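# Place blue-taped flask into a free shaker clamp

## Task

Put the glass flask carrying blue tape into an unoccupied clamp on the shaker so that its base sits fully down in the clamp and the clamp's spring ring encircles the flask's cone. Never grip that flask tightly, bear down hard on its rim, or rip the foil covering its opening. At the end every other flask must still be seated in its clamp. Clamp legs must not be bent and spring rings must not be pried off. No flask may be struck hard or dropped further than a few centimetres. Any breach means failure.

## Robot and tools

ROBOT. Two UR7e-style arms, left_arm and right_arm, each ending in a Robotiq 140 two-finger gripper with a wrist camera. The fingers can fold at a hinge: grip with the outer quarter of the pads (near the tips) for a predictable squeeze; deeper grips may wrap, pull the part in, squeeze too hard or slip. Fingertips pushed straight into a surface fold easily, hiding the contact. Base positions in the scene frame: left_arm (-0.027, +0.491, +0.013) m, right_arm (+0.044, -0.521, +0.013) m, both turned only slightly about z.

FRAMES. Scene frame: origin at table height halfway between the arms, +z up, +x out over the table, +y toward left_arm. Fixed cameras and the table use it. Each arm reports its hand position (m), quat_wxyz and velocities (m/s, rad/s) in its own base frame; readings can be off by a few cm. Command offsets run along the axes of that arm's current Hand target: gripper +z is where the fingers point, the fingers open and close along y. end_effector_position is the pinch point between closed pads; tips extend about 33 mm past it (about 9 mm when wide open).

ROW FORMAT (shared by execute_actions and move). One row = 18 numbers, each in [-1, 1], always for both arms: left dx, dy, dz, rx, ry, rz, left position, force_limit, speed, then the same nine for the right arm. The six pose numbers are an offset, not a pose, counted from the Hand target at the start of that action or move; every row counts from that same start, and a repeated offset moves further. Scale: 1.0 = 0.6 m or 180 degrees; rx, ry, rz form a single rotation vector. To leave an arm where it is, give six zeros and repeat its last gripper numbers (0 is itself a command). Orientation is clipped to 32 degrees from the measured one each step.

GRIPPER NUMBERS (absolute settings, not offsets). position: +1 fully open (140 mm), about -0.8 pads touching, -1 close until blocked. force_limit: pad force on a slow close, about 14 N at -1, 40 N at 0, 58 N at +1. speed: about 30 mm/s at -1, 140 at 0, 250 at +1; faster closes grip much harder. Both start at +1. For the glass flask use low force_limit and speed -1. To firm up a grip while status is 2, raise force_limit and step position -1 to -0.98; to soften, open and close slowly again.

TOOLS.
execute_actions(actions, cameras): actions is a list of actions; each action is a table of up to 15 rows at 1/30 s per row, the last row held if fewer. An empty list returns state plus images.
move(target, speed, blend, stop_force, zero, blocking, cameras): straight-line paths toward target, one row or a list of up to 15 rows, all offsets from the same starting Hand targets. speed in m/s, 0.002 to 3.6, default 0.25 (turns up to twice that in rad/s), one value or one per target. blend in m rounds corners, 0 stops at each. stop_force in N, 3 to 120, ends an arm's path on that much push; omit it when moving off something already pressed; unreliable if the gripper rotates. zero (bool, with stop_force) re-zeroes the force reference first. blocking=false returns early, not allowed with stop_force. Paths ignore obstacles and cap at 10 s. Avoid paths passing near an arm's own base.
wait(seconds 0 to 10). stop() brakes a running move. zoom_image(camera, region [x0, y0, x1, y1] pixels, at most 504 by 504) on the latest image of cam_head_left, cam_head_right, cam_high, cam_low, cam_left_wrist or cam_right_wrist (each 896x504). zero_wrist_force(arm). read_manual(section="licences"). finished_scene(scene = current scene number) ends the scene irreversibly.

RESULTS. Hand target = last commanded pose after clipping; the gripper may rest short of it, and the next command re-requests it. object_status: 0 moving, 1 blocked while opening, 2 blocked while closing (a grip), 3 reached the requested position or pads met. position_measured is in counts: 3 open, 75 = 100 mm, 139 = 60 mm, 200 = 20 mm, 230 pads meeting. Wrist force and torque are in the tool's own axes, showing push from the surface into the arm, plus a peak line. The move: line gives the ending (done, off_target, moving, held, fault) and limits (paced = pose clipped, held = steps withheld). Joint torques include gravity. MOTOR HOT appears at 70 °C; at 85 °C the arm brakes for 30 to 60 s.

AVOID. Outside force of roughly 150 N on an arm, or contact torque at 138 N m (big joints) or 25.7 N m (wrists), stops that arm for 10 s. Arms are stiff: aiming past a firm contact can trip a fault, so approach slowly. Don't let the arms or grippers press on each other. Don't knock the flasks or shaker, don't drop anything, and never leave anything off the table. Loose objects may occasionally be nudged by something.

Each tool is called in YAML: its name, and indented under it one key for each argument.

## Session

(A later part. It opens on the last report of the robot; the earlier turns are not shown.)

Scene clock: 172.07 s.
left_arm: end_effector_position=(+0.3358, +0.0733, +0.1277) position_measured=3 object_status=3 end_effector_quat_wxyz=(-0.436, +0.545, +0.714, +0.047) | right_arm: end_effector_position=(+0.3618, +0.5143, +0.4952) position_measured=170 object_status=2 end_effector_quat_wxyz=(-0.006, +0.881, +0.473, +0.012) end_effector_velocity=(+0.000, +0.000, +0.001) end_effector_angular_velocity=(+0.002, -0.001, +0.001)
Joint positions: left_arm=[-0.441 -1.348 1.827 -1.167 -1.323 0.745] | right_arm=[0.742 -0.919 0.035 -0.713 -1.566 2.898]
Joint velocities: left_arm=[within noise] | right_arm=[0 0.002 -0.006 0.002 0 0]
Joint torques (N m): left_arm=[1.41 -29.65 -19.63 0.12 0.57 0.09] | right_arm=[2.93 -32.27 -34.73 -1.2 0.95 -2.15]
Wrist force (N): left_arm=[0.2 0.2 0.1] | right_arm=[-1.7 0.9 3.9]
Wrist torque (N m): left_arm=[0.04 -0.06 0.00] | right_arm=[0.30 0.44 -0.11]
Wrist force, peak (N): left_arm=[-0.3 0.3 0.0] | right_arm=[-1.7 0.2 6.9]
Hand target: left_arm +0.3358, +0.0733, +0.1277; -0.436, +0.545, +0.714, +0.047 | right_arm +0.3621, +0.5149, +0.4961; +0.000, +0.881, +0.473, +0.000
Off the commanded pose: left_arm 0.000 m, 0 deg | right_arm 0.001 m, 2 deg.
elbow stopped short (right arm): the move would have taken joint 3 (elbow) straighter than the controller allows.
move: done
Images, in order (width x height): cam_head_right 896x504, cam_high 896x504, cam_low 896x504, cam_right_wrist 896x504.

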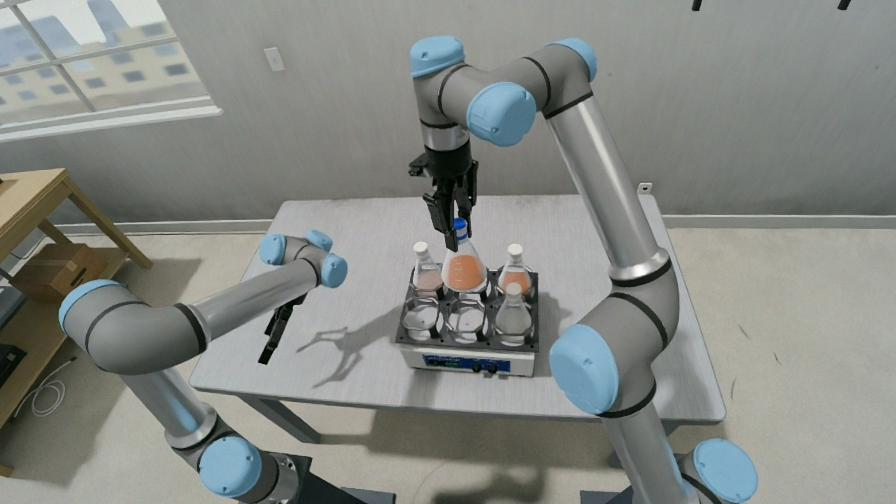

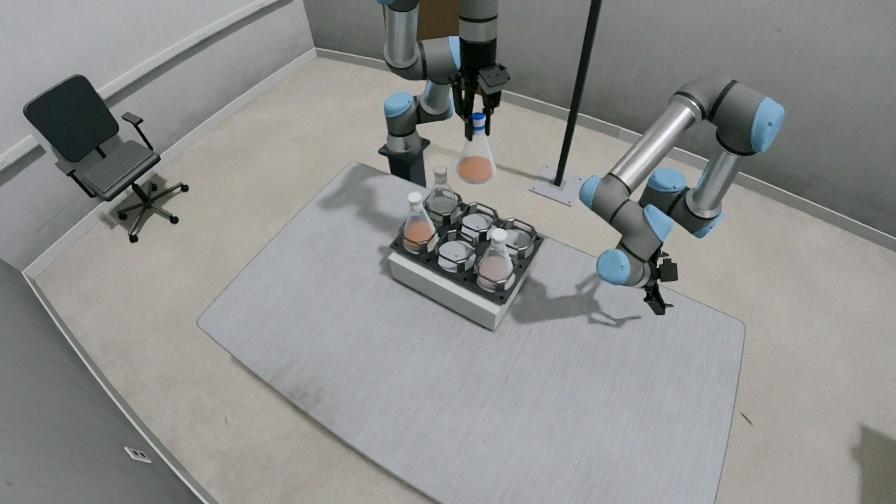

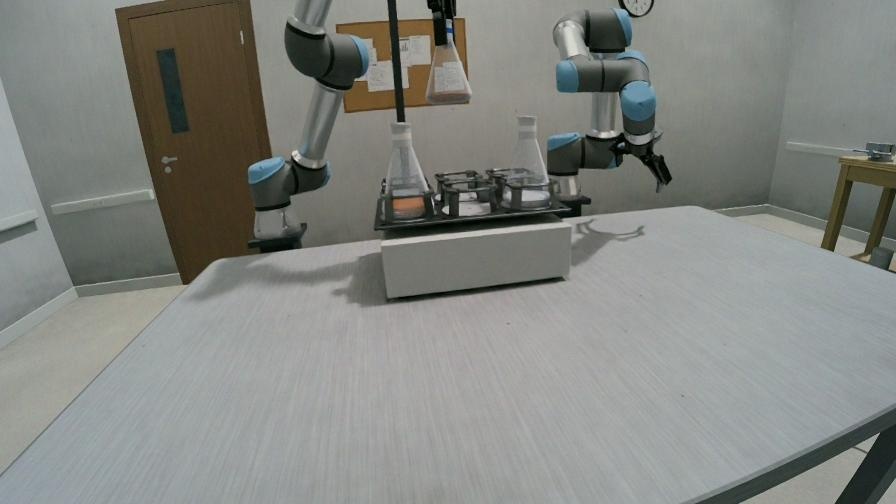

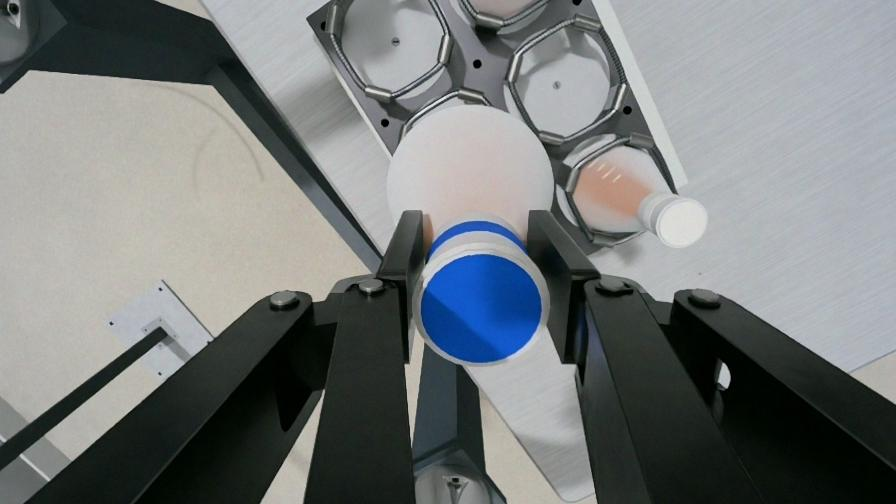

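move:
  target: [0,0,0,0,0,0,1,1,1,0.007,-0.007,0.22,0,0,0,-1,-0.7,-1]
  speed: 0.12
  cameras: ["cam_right_wrist","cam_low","cam_high","cam_head_right"]

zoom_image:
  camera: "cam_low"
  region: [360, 70, 600, 240]

zoom_image:
  camera: "cam_high"
  region: [370, 130, 570, 310]

zoom_image:
  camera: "cam_head_right"
  region: [390, 190, 570, 390]

Scene clock: 197.97 s.
left_arm: end_effector_position=(+0.3358, +0.0733, +0.1277) position_measured=3 object_status=3 end_effector_quat_wxyz=(-0.436, +0.545, +0.714, +0.047) | right_arm: end_effector_position=(+0.3608, +0.5207, +0.3642) position_measured=170 object_status=2 end_effector_quat_wxyz=(+0.000, +0.881, +0.473, +0.000)
Joint positions: left_arm=[-0.441 -1.348 1.827 -1.167 -1.323 0.745] | right_arm=[0.753 -1.225 0.933 -1.278 -1.57 2.909]
Joint torques (N m): left_arm=[-0.39 -29.78 -19.32 0.06 0.55 0.04] | right_arm=[-6.58 -25.56 -27.93 -2.87 -0.35 -0.72]
Wrist force (N): left_arm=[0.0 -0.1 0.0] | right_arm=[-1.7 0.6 3.7]
Wrist torque (N m): left_arm=[-0.01 0.00 0.00] | right_arm=[0.23 0.45 -0.28]
Wrist force, peak (N): left_arm=[0.4 0.1 0.0] | right_arm=[-1.4 0.7 5.9]
Hand target: left_arm +0.3358, +0.0733, +0.1277; -0.436, +0.545, +0.714, +0.047 | right_arm +0.3609, +0.5208, +0.3641; +0.000, +0.881, +0.473, +0.000
Off the commanded pose: left_arm 0.000 m, 0 deg | right_arm 0.000 m, 0 deg.
move: done
Images, in order (width x height): cam_head_right 896x504, cam_high 896x504, cam_low 896x504, cam_right_wrist 896x504.

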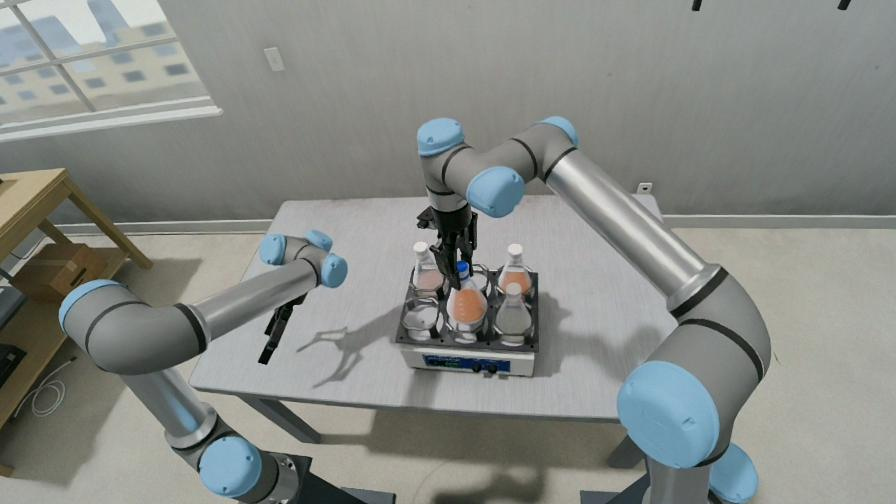

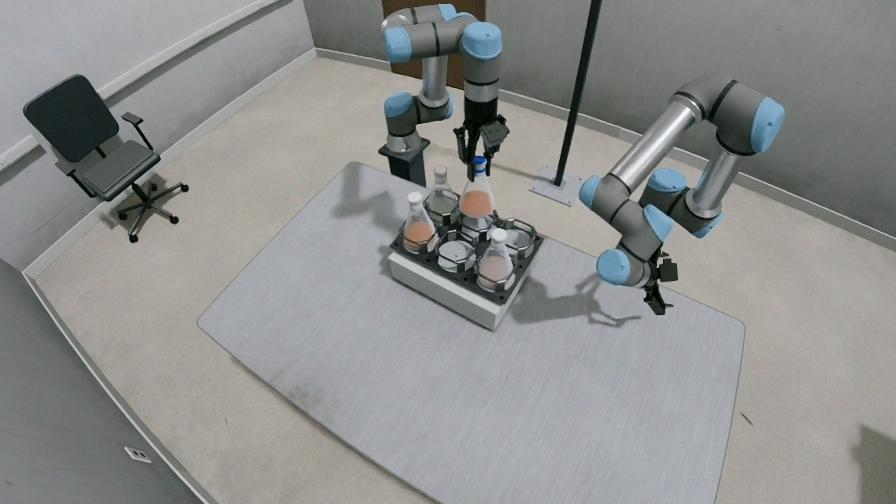

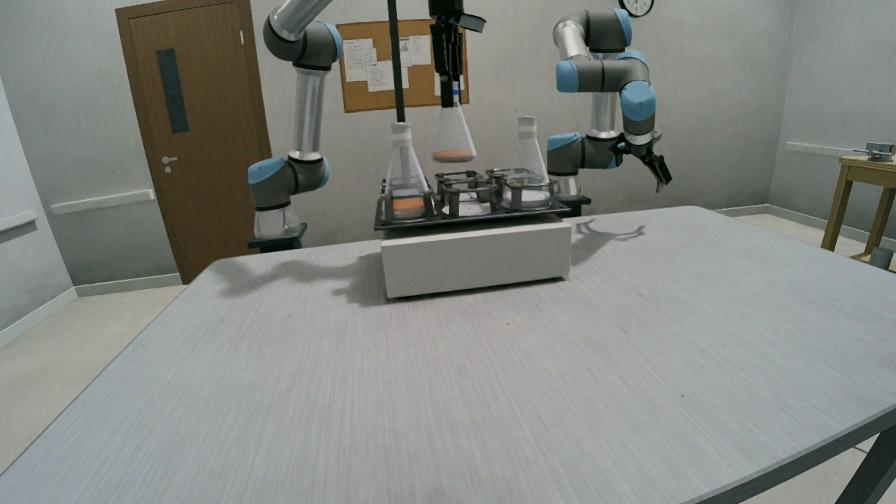

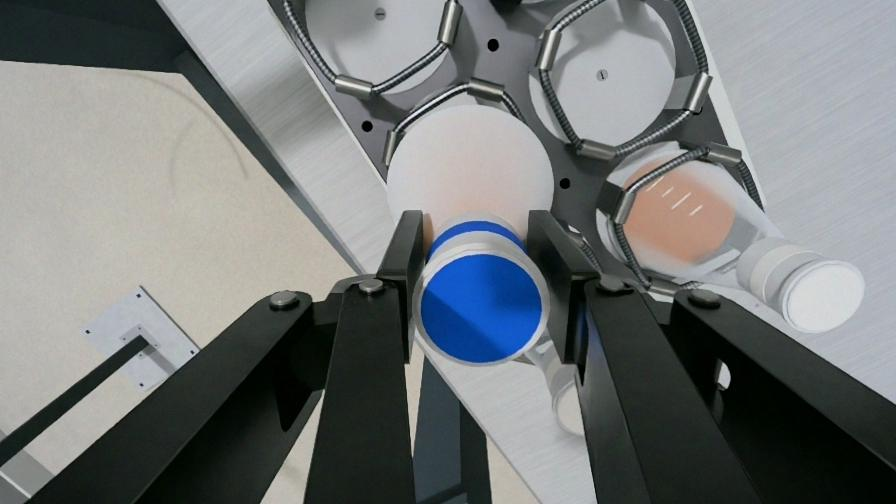

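Scaled by 2.100 from the camera's 896x504 image, which has a finer 1280x720 frame.

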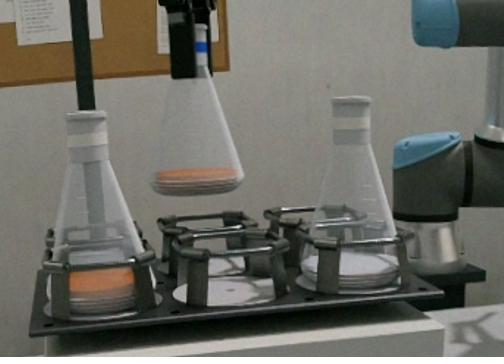

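Scaled by 2.520 from the camera's 896x504 image, which has a finer 1280x720 frame.

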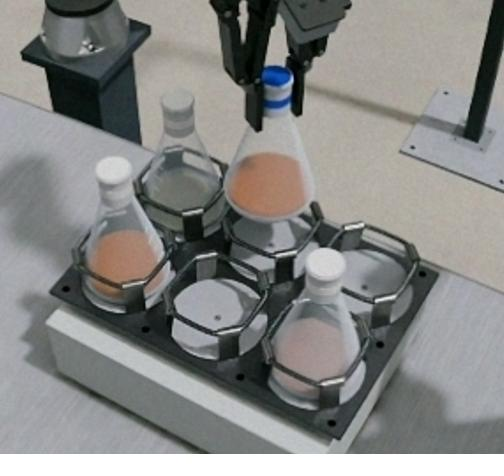

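Scaled by 2.520 from the camera's 896x504 image, which has a finer 1280x720 frame.

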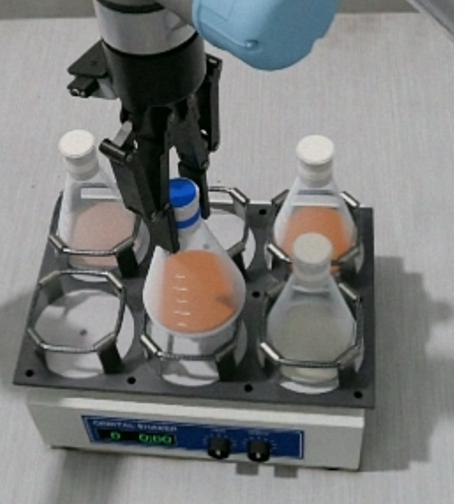

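move:
  target:
    - [0,0,0,0,0,0,1,1,1,0.0125,-0.0023,0.02,0,0,0,-1,-0.7,-1]
    - [0,0,0,0,0,0,1,1,1,0.0125,-0.0023,0.12,0,0,0,-1,-0.7,-1]
  speed: 0.025
  stop_force: 12
  cameras: ["cam_right_wrist","cam_low","cam_high","cam_head_right"]

zoom_image:
  camera: "cam_low"
  region: [360, 70, 600, 240]

zoom_image:
  camera: "cam_high"
  region: [370, 130, 570, 310]

zoom_image:
  camera: "cam_head_right"
  region: [390, 190, 570, 390]

Scene clock: 233.90 s.
left_arm: end_effector_position=(+0.3358, +0.0733, +0.1277) position_measured=3 object_status=3 end_effector_quat_wxyz=(-0.436, +0.545, +0.714, +0.047) | right_arm: end_effector_position=(+0.3639, +0.5278, +0.3224) position_measured=170 object_status=2 end_effector_quat_wxyz=(+0.000, +0.881, +0.473, +0.000)
Joint positions: left_arm=[-0.441 -1.348 1.827 -1.167 -1.323 0.745] | right_arm=[0.757 -1.231 1.051 -1.39 -1.57 2.914]
Joint torques (N m): left_arm=[-0.14 -29.27 -19.65 0.11 0.34 -0.09] | right_arm=[-5.7 -22.16 -21.61 -4.06 1.67 -1.88]
Wrist force (N): left_arm=[0.3 0.1 -0.1] | right_arm=[-0.5 1.2 -5.3]
Wrist torque (N m): left_arm=[0.03 -0.05 0.00] | right_arm=[0.21 0.43 -0.29]
Wrist force, peak (N): left_arm=[0.2 0.3 0.1] | right_arm=[-0.2 1.1 -10.8]
Hand target: left_arm +0.3358, +0.0733, +0.1277; -0.436, +0.545, +0.714, +0.047 | right_arm +0.3639, +0.5278, +0.3224; +0.000, +0.881, +0.473, +0.000 (not the last commanded pose)
Off the commanded pose: left_arm 0.000 m, 0 deg | right_arm 0.030 m, 0 deg.
move: contact (right_arm); path passed 1 of 2 targets
Images, in order (width x height): cam_head_right 896x504, cam_high 896x504, cam_low 896x504, cam_right_wrist 896x504.

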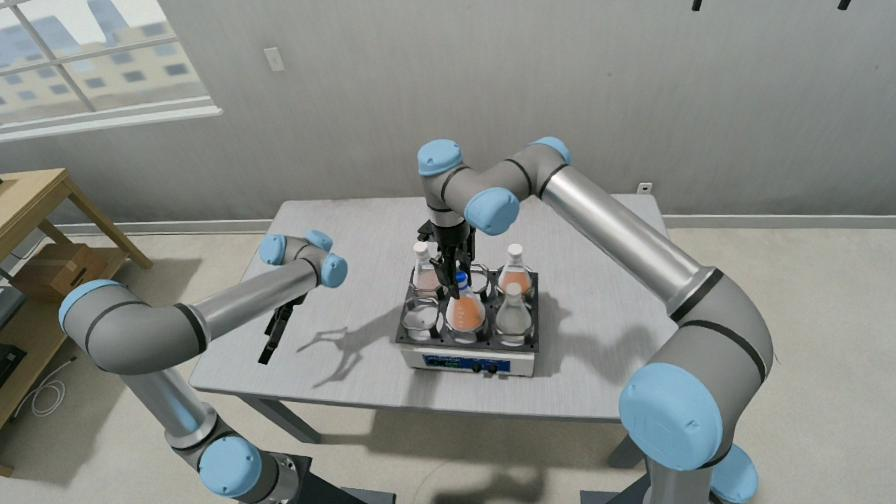

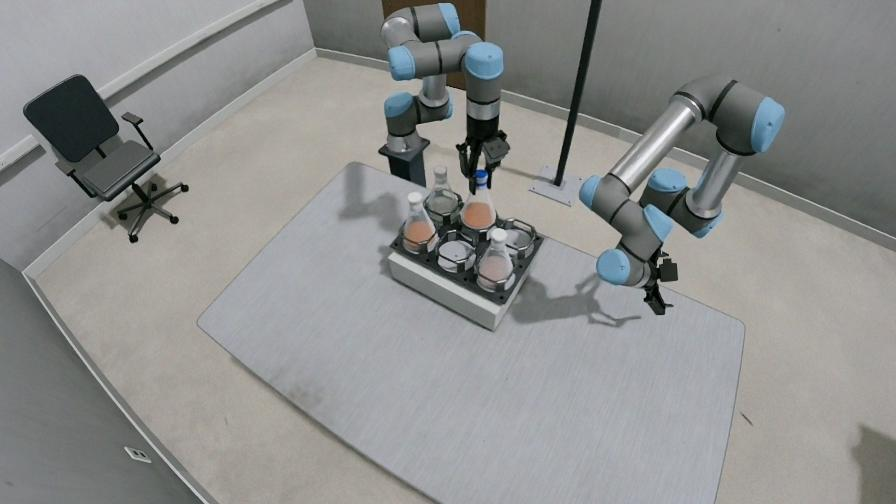

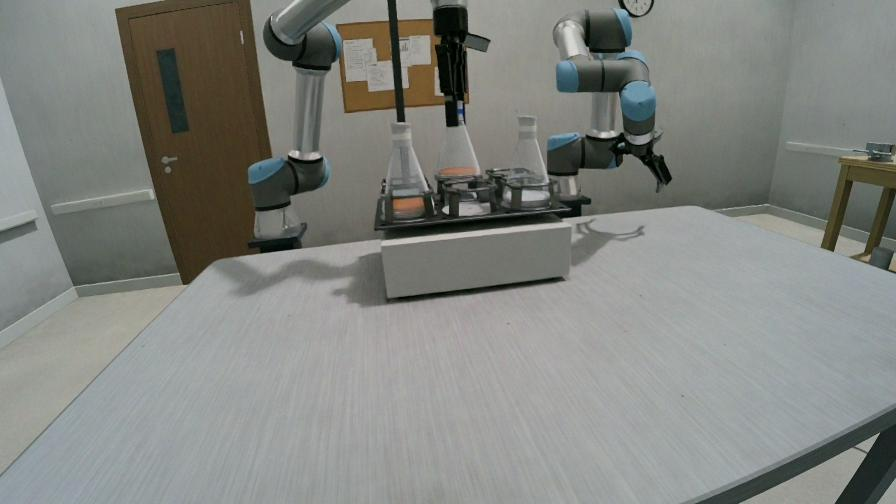

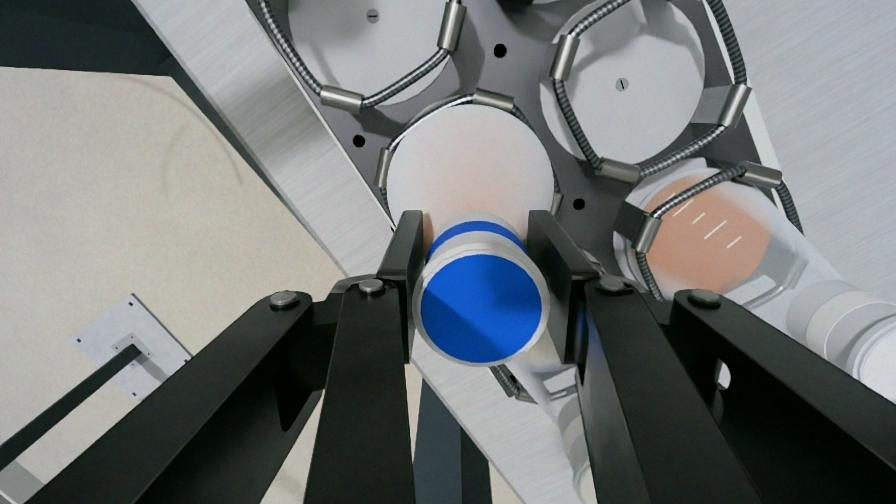

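Scaled by 2.100 from the camera's 896x504 image, which has a finer 1280x720 frame.

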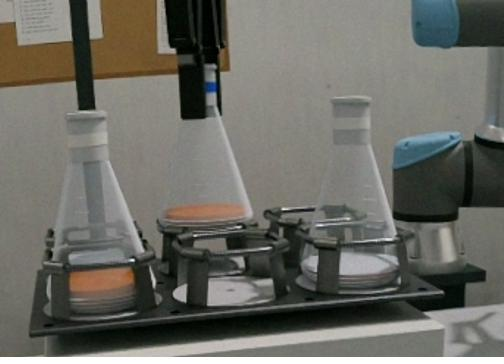

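Scaled by 2.520 from the camera's 896x504 image, which has a finer 1280x720 frame.

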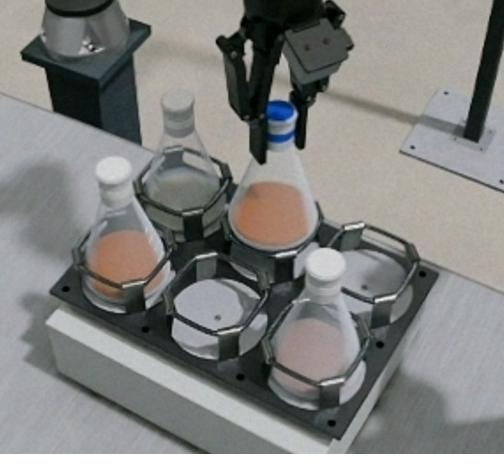

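Scaled by 2.520 from the camera's 896x504 image, which has a finer 1280x720 frame.

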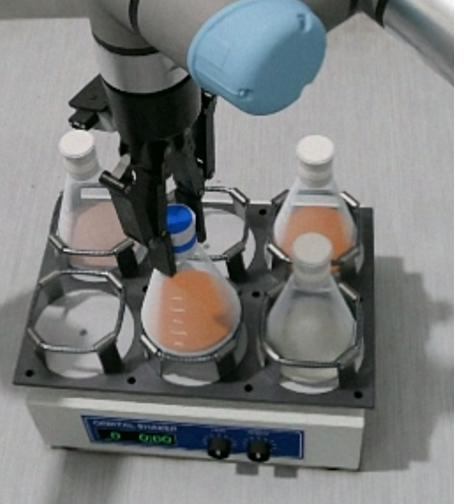

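execute_actions:
  actions:
    - [[0,0,0,0,0,0,1,1,1,0,0,0,0,0,0,0.1,-1,-1]]
    - [[0,0,0,0,0,0,1,1,1,0,0,0,0,0,0,0.1,-1,-1]]
    - [[0,0,0,0,0,0,1,1,1,0,0,0,0,0,0,0.1,-1,-1]]
    - [[0,0,0,0,0,0,1,1,1,0,0,0,0,0,0,0.1,-1,-1]]

move:
  target: [0,0,0,0,0,0,1,1,1,0,0,0.037,0,0,0,0.1,-1,-1]
  speed: 0.06
  cameras: ["cam_right_wrist"]

Scene clock: 247.30 s.
left_arm: end_effector_position=(+0.3358, +0.0733, +0.1277) position_measured=3 object_status=3 end_effector_quat_wxyz=(-0.436, +0.545, +0.714, +0.047) | right_arm: end_effector_position=(+0.3639, +0.5278, +0.3224) position_measured=117 object_status=3 end_effector_quat_wxyz=(+0.000, +0.881, +0.473, +0.000)
Joint positions: left_arm=[-0.441 -1.348 1.827 -1.167 -1.323 0.745] | right_arm=[0.757 -1.231 1.051 -1.39 -1.57 2.914]
Joint torques (N m): left_arm=[-0.62 -28.78 -19.3 0.11 0.55 -0.06] | right_arm=[-5.24 -43.11 -39.71 -3.67 1.74 -1.31]
Wrist force (N): left_arm=[0.0 0.2 0.0] | right_arm=[-1.6 0.6 0.7]
Wrist torque (N m): left_arm=[0.05 0.00 0.00] | right_arm=[0.24 0.40 -0.28]
Wrist force, peak (N): left_arm=[0.2 0.4 0.0] | right_arm=[-0.4 1.1 -5.6]
Hand target: left_arm +0.3358, +0.0733, +0.1277; -0.436, +0.545, +0.714, +0.047 | right_arm +0.3639, +0.5278, +0.3224; +0.000, +0.881, +0.473, +0.000
Off the commanded pose: left_arm 0.000 m, 0 deg | right_arm 0.000 m, 0 deg.

Scene clock: 248.07 s.
left_arm: end_effector_position=(+0.3358, +0.0733, +0.1277) position_measured=3 object_status=3 end_effector_quat_wxyz=(-0.436, +0.545, +0.714, +0.047) | right_arm: end_effector_position=(+0.3638, +0.5278, +0.3001) position_measured=117 object_status=3 end_effector_quat_wxyz=(+0.000, +0.881, +0.473, +0.000) end_effector_velocity=(+0.000, +0.000, +0.001) end_effector_angular_velocity=(-0.001, +0.000, +0.000)
Joint positions: left_arm=[-0.441 -1.348 1.827 -1.167 -1.323 0.745] | right_arm=[0.757 -1.24 1.121 -1.451 -1.57 2.914]
Joint velocities: left_arm=[within noise] | right_arm=[0 0.001 -0.005 0.005 -0.001 0]
Joint torques (N m): left_arm=[0.12 -28.96 -20.53 0.18 0.44 0.05] | right_arm=[0.99 -42.04 -40 -0.7 0.72 0.35]
Wrist force (N): left_arm=[0.3 0.0 0.0] | right_arm=[-1.6 0.6 0.5]
Wrist torque (N m): left_arm=[0.00 -0.05 0.00] | right_arm=[0.24 0.41 -0.26]
Wrist force, peak (N): left_arm=[0.3 0.1 -0.2] | right_arm=[-1.6 0.5 1.4]
Hand target: left_arm +0.3358, +0.0733, +0.1277; -0.436, +0.545, +0.714, +0.047 | right_arm +0.3639, +0.5278, +0.3002; +0.000, +0.881, +0.473, +0.000
Off the commanded pose: left_arm 0.000 m, 0 deg | right_arm 0.000 m, 0 deg.
move: done
Images, in order (width x height): cam_right_wrist 896x504.

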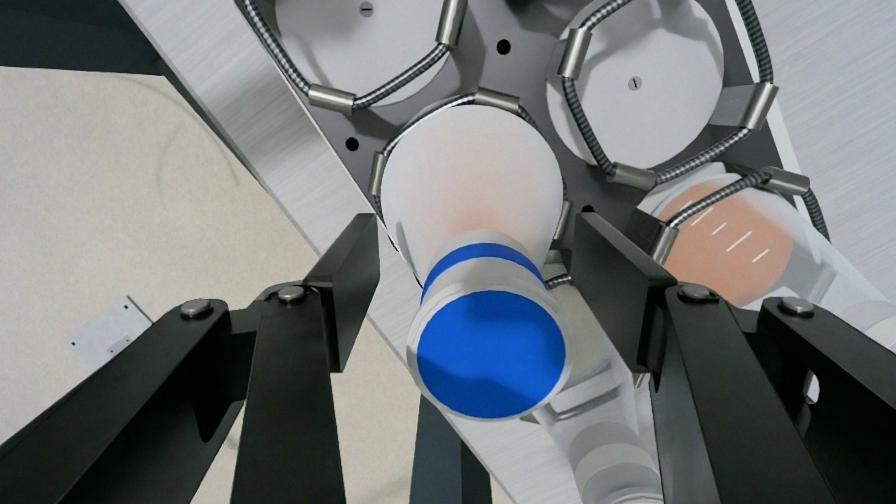

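execute_actions:
  actions:
    - [[0,0,0,0,0,0,1,1,1,0,0,0,0,0,0,-1,-0.5,-1]]
    - [[0,0,0,0,0,0,1,1,1,0,0,0,0,0,0,-1,-0.5,-1]]
    - [[0,0,0,0,0,0,1,1,1,0,0,0,0,0,0,-1,-0.5,-1]]
    - [[0,0,0,0,0,0,1,1,1,0,0,0,0,0,0,-1,-0.5,-1]]

move:
  target: [0,0,0,0,0,0,1,1,1,0,0,0.07,0,0,0,-1,-0.5,-1]
  speed: 0.015
  stop_force: 40
  cameras: ["cam_right_wrist","cam_low","cam_high"]

zoom_image:
  camera: "cam_low"
  region: [360, 70, 600, 240]

zoom_image:
  camera: "cam_high"
  region: [370, 130, 570, 310]

Scene clock: 264.50 s.
left_arm: end_effector_position=(+0.3358, +0.0733, +0.1277) position_measured=3 object_status=3 end_effector_quat_wxyz=(-0.436, +0.545, +0.714, +0.047) | right_arm: end_effector_position=(+0.3639, +0.5278, +0.3002) position_measured=150 object_status=2 end_effector_quat_wxyz=(+0.000, +0.881, +0.473, +0.000)
Joint positions: left_arm=[-0.441 -1.348 1.827 -1.167 -1.323 0.745] | right_arm=[0.757 -1.24 1.12 -1.451 -1.57 2.914]
Joint torques (N m): left_arm=[-1.13 -28.46 -18.34 0.16 0.56 -0.1] | right_arm=[4.85 -24.88 -32.72 -2.49 0.77 1.91]
Wrist force (N): left_arm=[0.1 0.0 0.1] | right_arm=[-1.4 1.8 -1.6]
Wrist torque (N m): left_arm=[0.00 -0.01 0.01] | right_arm=[0.13 0.38 -0.27]
Wrist force, peak (N): left_arm=[0.1 0.5 0.0] | right_arm=[-1.7 1.8 -1.9]
Hand target: left_arm +0.3358, +0.0733, +0.1277; -0.436, +0.545, +0.714, +0.047 | right_arm +0.3639, +0.5278, +0.3002; +0.000, +0.881, +0.473, +0.000
Off the commanded pose: left_arm 0.000 m, 0 deg | right_arm 0.000 m, 0 deg.

Scene clock: 265.80 s.
left_arm: end_effector_position=(+0.3358, +0.0733, +0.1277) position_measured=3 object_status=3 end_effector_quat_wxyz=(-0.436, +0.545, +0.714, +0.047) | right_arm: end_effector_position=(+0.3639, +0.5279, +0.2954) position_measured=150 object_status=2 end_effector_quat_wxyz=(+0.000, +0.881, +0.473, +0.000)
Joint positions: left_arm=[-0.441 -1.348 1.827 -1.167 -1.323 0.745] | right_arm=[0.757 -1.242 1.135 -1.464 -1.57 2.914]
Joint torques (N m): left_arm=[-0.82 -27.82 -19.53 0.19 0.56 -0.07] | right_arm=[7.88 -8.27 -27.69 -2.05 0.78 2.01]
Wrist force (N): left_arm=[0.2 -0.1 -0.1] | right_arm=[-3.9 3.8 -27.4]
Wrist torque (N m): left_arm=[-0.01 -0.04 0.01] | right_arm=[0.08 0.38 -0.27]
Wrist force, peak (N): left_arm=[-0.2 0.3 0.2] | right_arm=[-7.9 4.5 -45.6]
Hand target: left_arm +0.3358, +0.0733, +0.1277; -0.436, +0.545, +0.714, +0.047 | right_arm +0.3639, +0.5279, +0.2954; +0.000, +0.881, +0.473, +0.000 (not the last commanded pose)
Off the commanded pose: left_arm 0.000 m, 0 deg | right_arm 0.037 m, 0 deg.
move: contact (right_arm)
Images, in order (width x height): cam_high 896x504, cam_low 896x504, cam_right_wrist 896x504.

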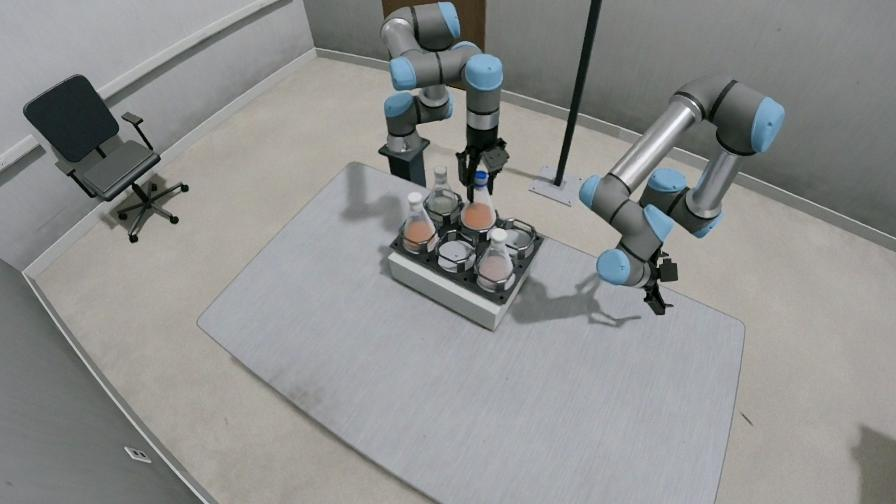

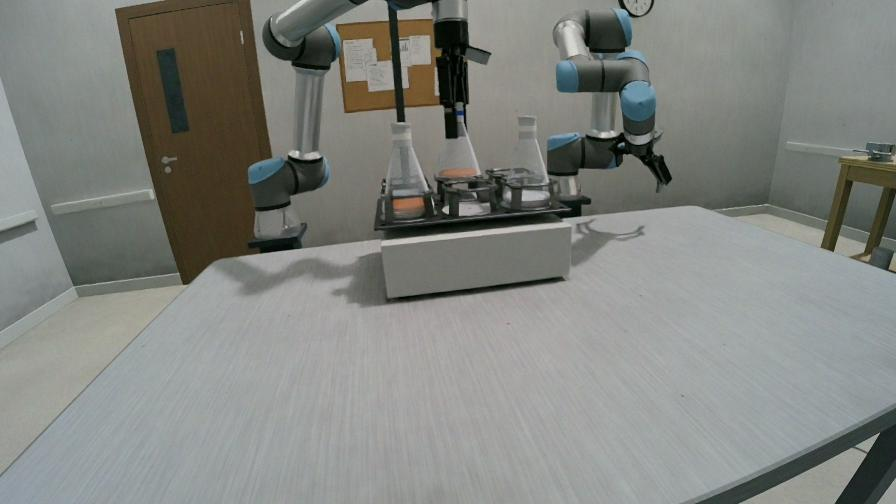

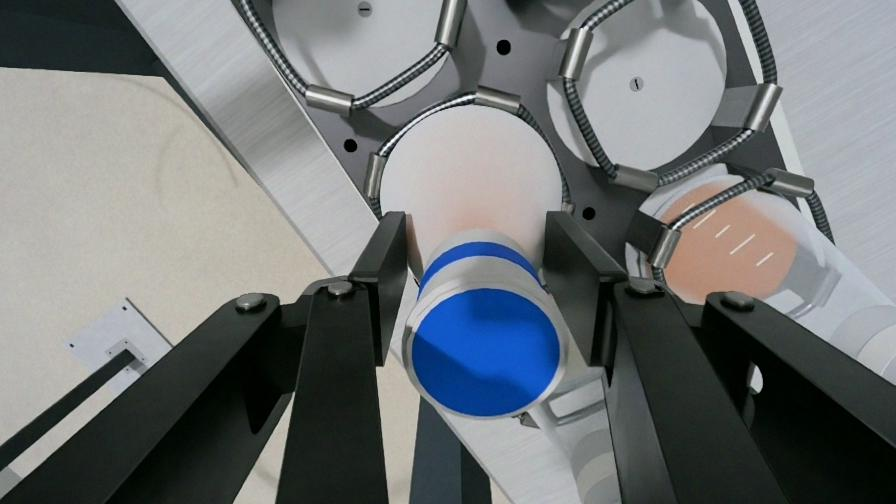

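Scaled by 2.100 from the camera's 896x504 image, which has a finer 1280x720 frame.

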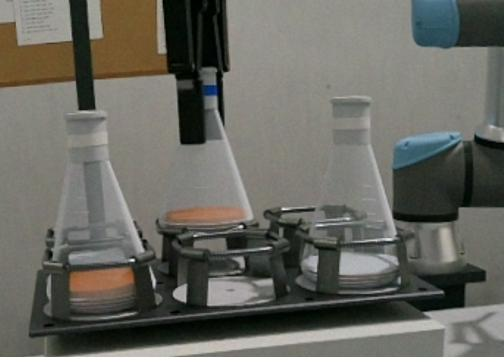

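Scaled by 2.520 from the camera's 896x504 image, which has a finer 1280x720 frame.

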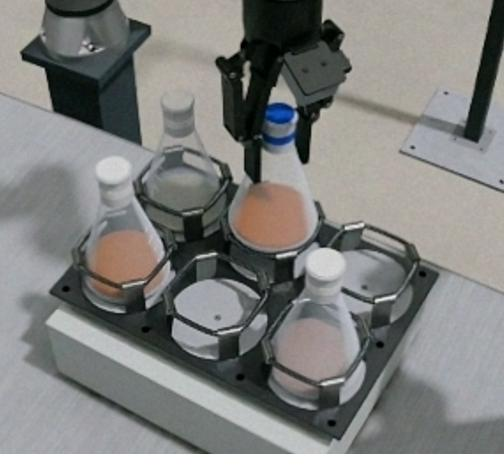

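move:
  target: [0,0,0,0,0,0,1,1,1,0,0,0.06,0,0,0,-1,-0.5,-1]
  speed: 0.015
  stop_force: 62
  zero: false
  cameras: ["cam_right_wrist","cam_low","cam_high"]

zoom_image:
  camera: "cam_low"
  region: [360, 70, 600, 240]

zoom_image:
  camera: "cam_high"
  region: [370, 130, 570, 310]

Scene clock: 275.93 s.
left_arm: end_effector_position=(+0.3358, +0.0733, +0.1277) position_measured=3 object_status=3 end_effector_quat_wxyz=(-0.436, +0.545, +0.714, +0.047) | right_arm: end_effector_position=(+0.3641, +0.5280, +0.2937) position_measured=150 object_status=2 end_effector_quat_wxyz=(+0.000, +0.881, +0.473, +0.000)
Joint positions: left_arm=[-0.441 -1.348 1.827 -1.167 -1.323 0.745] | right_arm=[0.757 -1.242 1.14 -1.47 -1.57 2.914]
Joint torques (N m): left_arm=[-0.86 -28.5 -18.12 0.19 0.63 0.02] | right_arm=[8.03 1.18 -16.83 2.29 4.08 1.92]
Wrist force (N): left_arm=[0.0 0.1 0.1] | right_arm=[-4.0 10.4 -44.7]
Wrist torque (N m): left_arm=[0.01 0.01 0.01] | right_arm=[-0.50 0.29 -0.38]
Wrist force, peak (N): left_arm=[0.0 0.3 0.2] | right_arm=[-10.5 9.8 -67.2]
Hand target: left_arm +0.3358, +0.0733, +0.1277; -0.436, +0.545, +0.714, +0.047 | right_arm +0.3641, +0.5280, +0.2937; +0.000, +0.881, +0.473, +0.000 (not the last commanded pose)
Off the commanded pose: left_arm 0.000 m, 0 deg | right_arm 0.034 m, 0 deg.
move: contact (right_arm)
Images, in order (width x height): cam_high 896x504, cam_low 896x504, cam_right_wrist 896x504.

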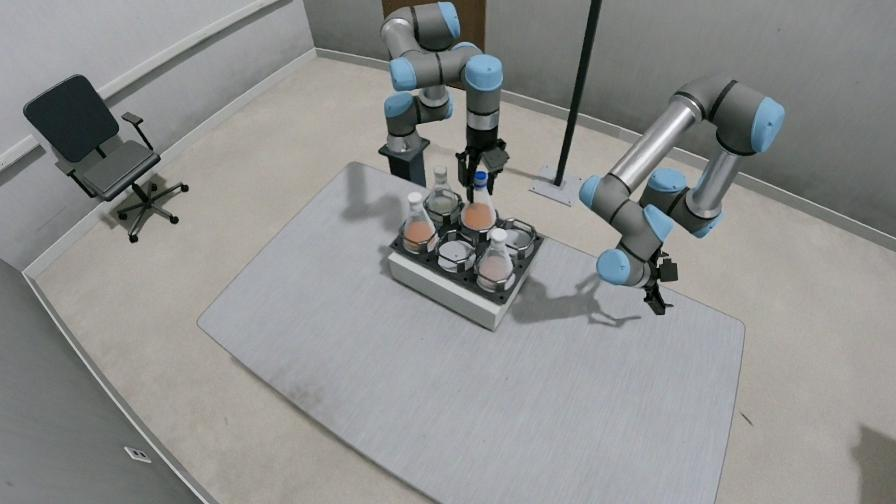

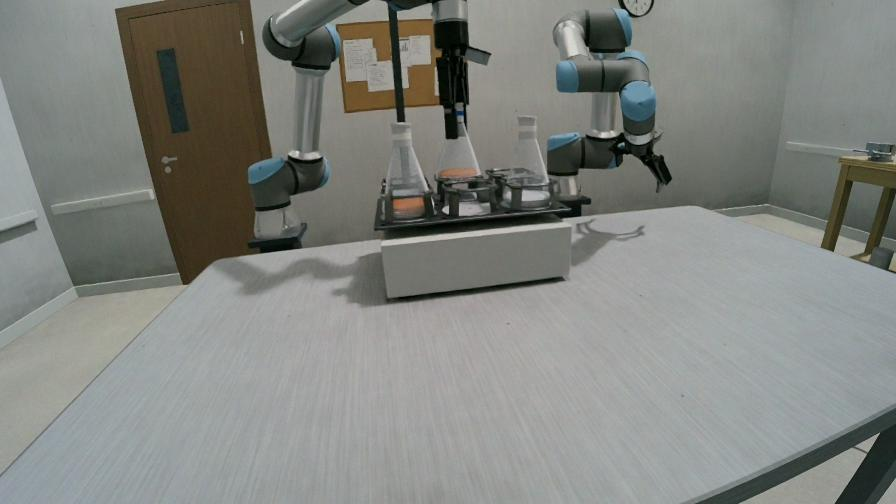

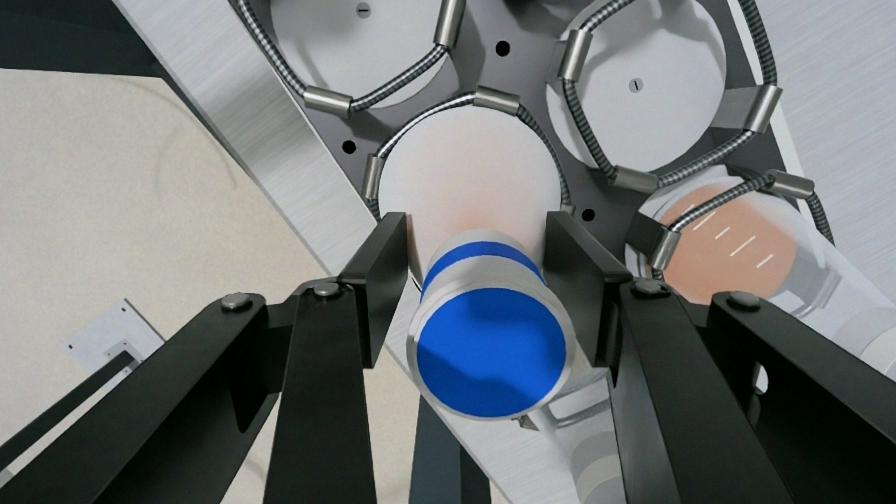

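Scaled by 2.100 from the camera's 896x504 image, which has a finer 1280x720 frame.

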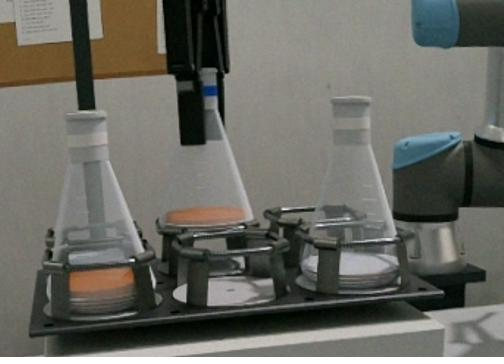

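Scaled by 2.520 from the camera's 896x504 image, which has a finer 1280x720 frame.

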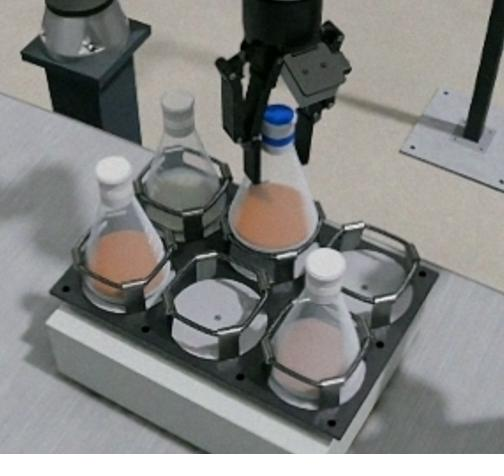

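move:
  target: [0,0,0,0,0,0,1,1,1,0,0.019,0.003,0.028,0,0,-1,-0.5,-1]
  speed: 0.03

move:
  target: [0,0,0,0,0,0,1,1,1,0,0.019,0.006,0.028,0,0,-1,-0.5,-1]
  speed: 0.03
  cameras: ["cam_right_wrist","cam_low","cam_high"]

zoom_image:
  camera: "cam_low"
  region: [360, 70, 600, 240]

zoom_image:
  camera: "cam_high"
  region: [370, 130, 570, 310]

Scene clock: 299.90 s.
left_arm: end_effector_position=(+0.3358, +0.0733, +0.1277) position_measured=3 object_status=3 end_effector_quat_wxyz=(-0.436, +0.545, +0.714, +0.047) | right_arm: end_effector_position=(+0.3736, +0.5217, +0.2919) position_measured=150 object_status=2 end_effector_quat_wxyz=(-0.039, +0.880, +0.473, -0.021)
Joint positions: left_arm=[-0.441 -1.348 1.827 -1.167 -1.323 0.745] | right_arm=[0.698 -1.237 1.135 -1.444 -1.485 2.853]
Joint torques (N m): left_arm=[0.5 -27.98 -19.32 -0.05 0.91 -0.09] | right_arm=[6.59 -13.99 -22.18 0.87 -3.78 2.02]
Wrist force (N): left_arm=[0.2 0.0 0.3] | right_arm=[5.7 -2.5 -27.3]
Wrist torque (N m): left_arm=[0.01 -0.03 0.00] | right_arm=[0.57 0.14 -0.13]
Wrist force, peak (N): left_arm=[0.1 0.1 0.5] | right_arm=[-7.4 -8.4 -49.8]
Hand target: left_arm +0.3358, +0.0733, +0.1277; -0.436, +0.545, +0.714, +0.047 | right_arm +0.3736, +0.5217, +0.2919; -0.039, +0.880, +0.473, -0.020
Off the commanded pose: left_arm 0.000 m, 0 deg | right_arm 0.000 m, 0 deg.
move: done

Scene clock: 301.63 s.
left_arm: end_effector_position=(+0.3358, +0.0733, +0.1277) position_measured=3 object_status=3 end_effector_quat_wxyz=(-0.436, +0.545, +0.714, +0.047) | right_arm: end_effector_position=(+0.3828, +0.5156, +0.2873) position_measured=150 object_status=2 end_effector_quat_wxyz=(-0.078, +0.878, +0.471, -0.041)
Joint positions: left_arm=[-0.441 -1.348 1.827 -1.167 -1.323 0.745] | right_arm=[0.64 -1.227 1.133 -1.417 -1.404 2.791]
Joint torques (N m): left_arm=[-1.32 -26.84 -18.92 0.36 0.66 -0.09] | right_arm=[3.64 -24.38 -32.03 -2.08 -5.87 1.89]
Wrist force (N): left_arm=[-0.1 0.1 0.2] | right_arm=[1.9 -6.9 -10.9]
Wrist torque (N m): left_arm=[0.02 0.00 0.00] | right_arm=[1.15 0.29 -0.11]
Wrist force, peak (N): left_arm=[-0.3 0.0 0.2] | right_arm=[-2.5 -7.6 -45.3]
Hand target: left_arm +0.3358, +0.0733, +0.1277; -0.436, +0.545, +0.714, +0.047 | right_arm +0.3828, +0.5156, +0.2873; -0.078, +0.878, +0.471, -0.041
Off the commanded pose: left_arm 0.000 m, 0 deg | right_arm 0.000 m, 0 deg.
move: done
Images, in order (width x height): cam_high 896x504, cam_low 896x504, cam_right_wrist 896x504.

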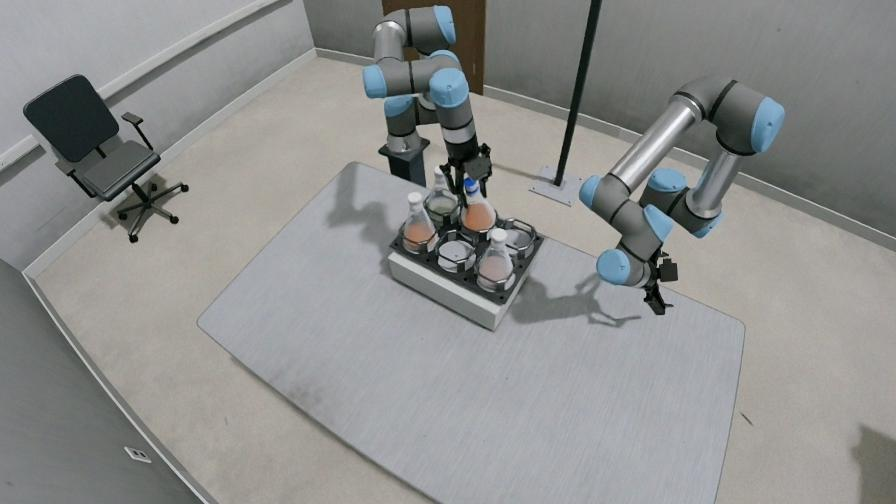

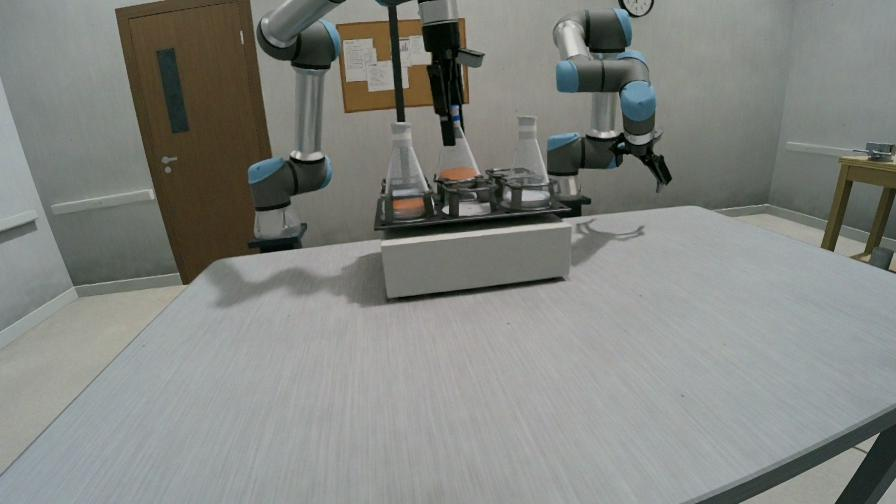

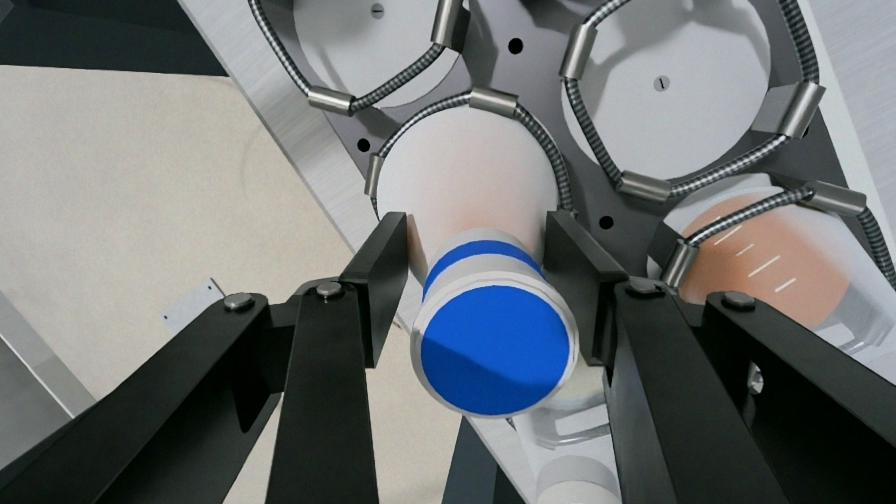

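Scaled by 2.100 from the camera's 896x504 image, which has a finer 1280x720 frame.

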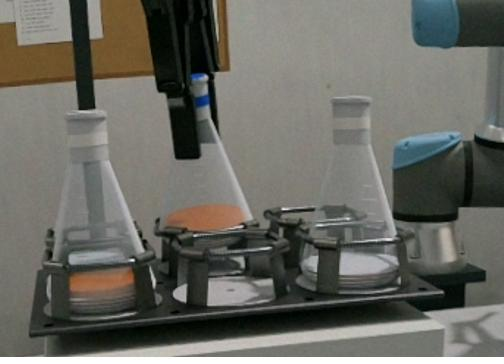

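Scaled by 2.520 from the camera's 896x504 image, which has a finer 1280x720 frame.

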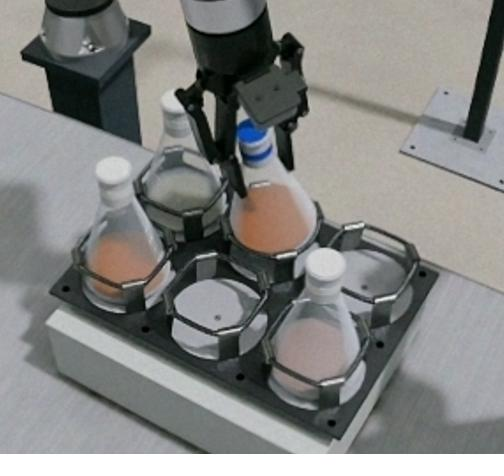

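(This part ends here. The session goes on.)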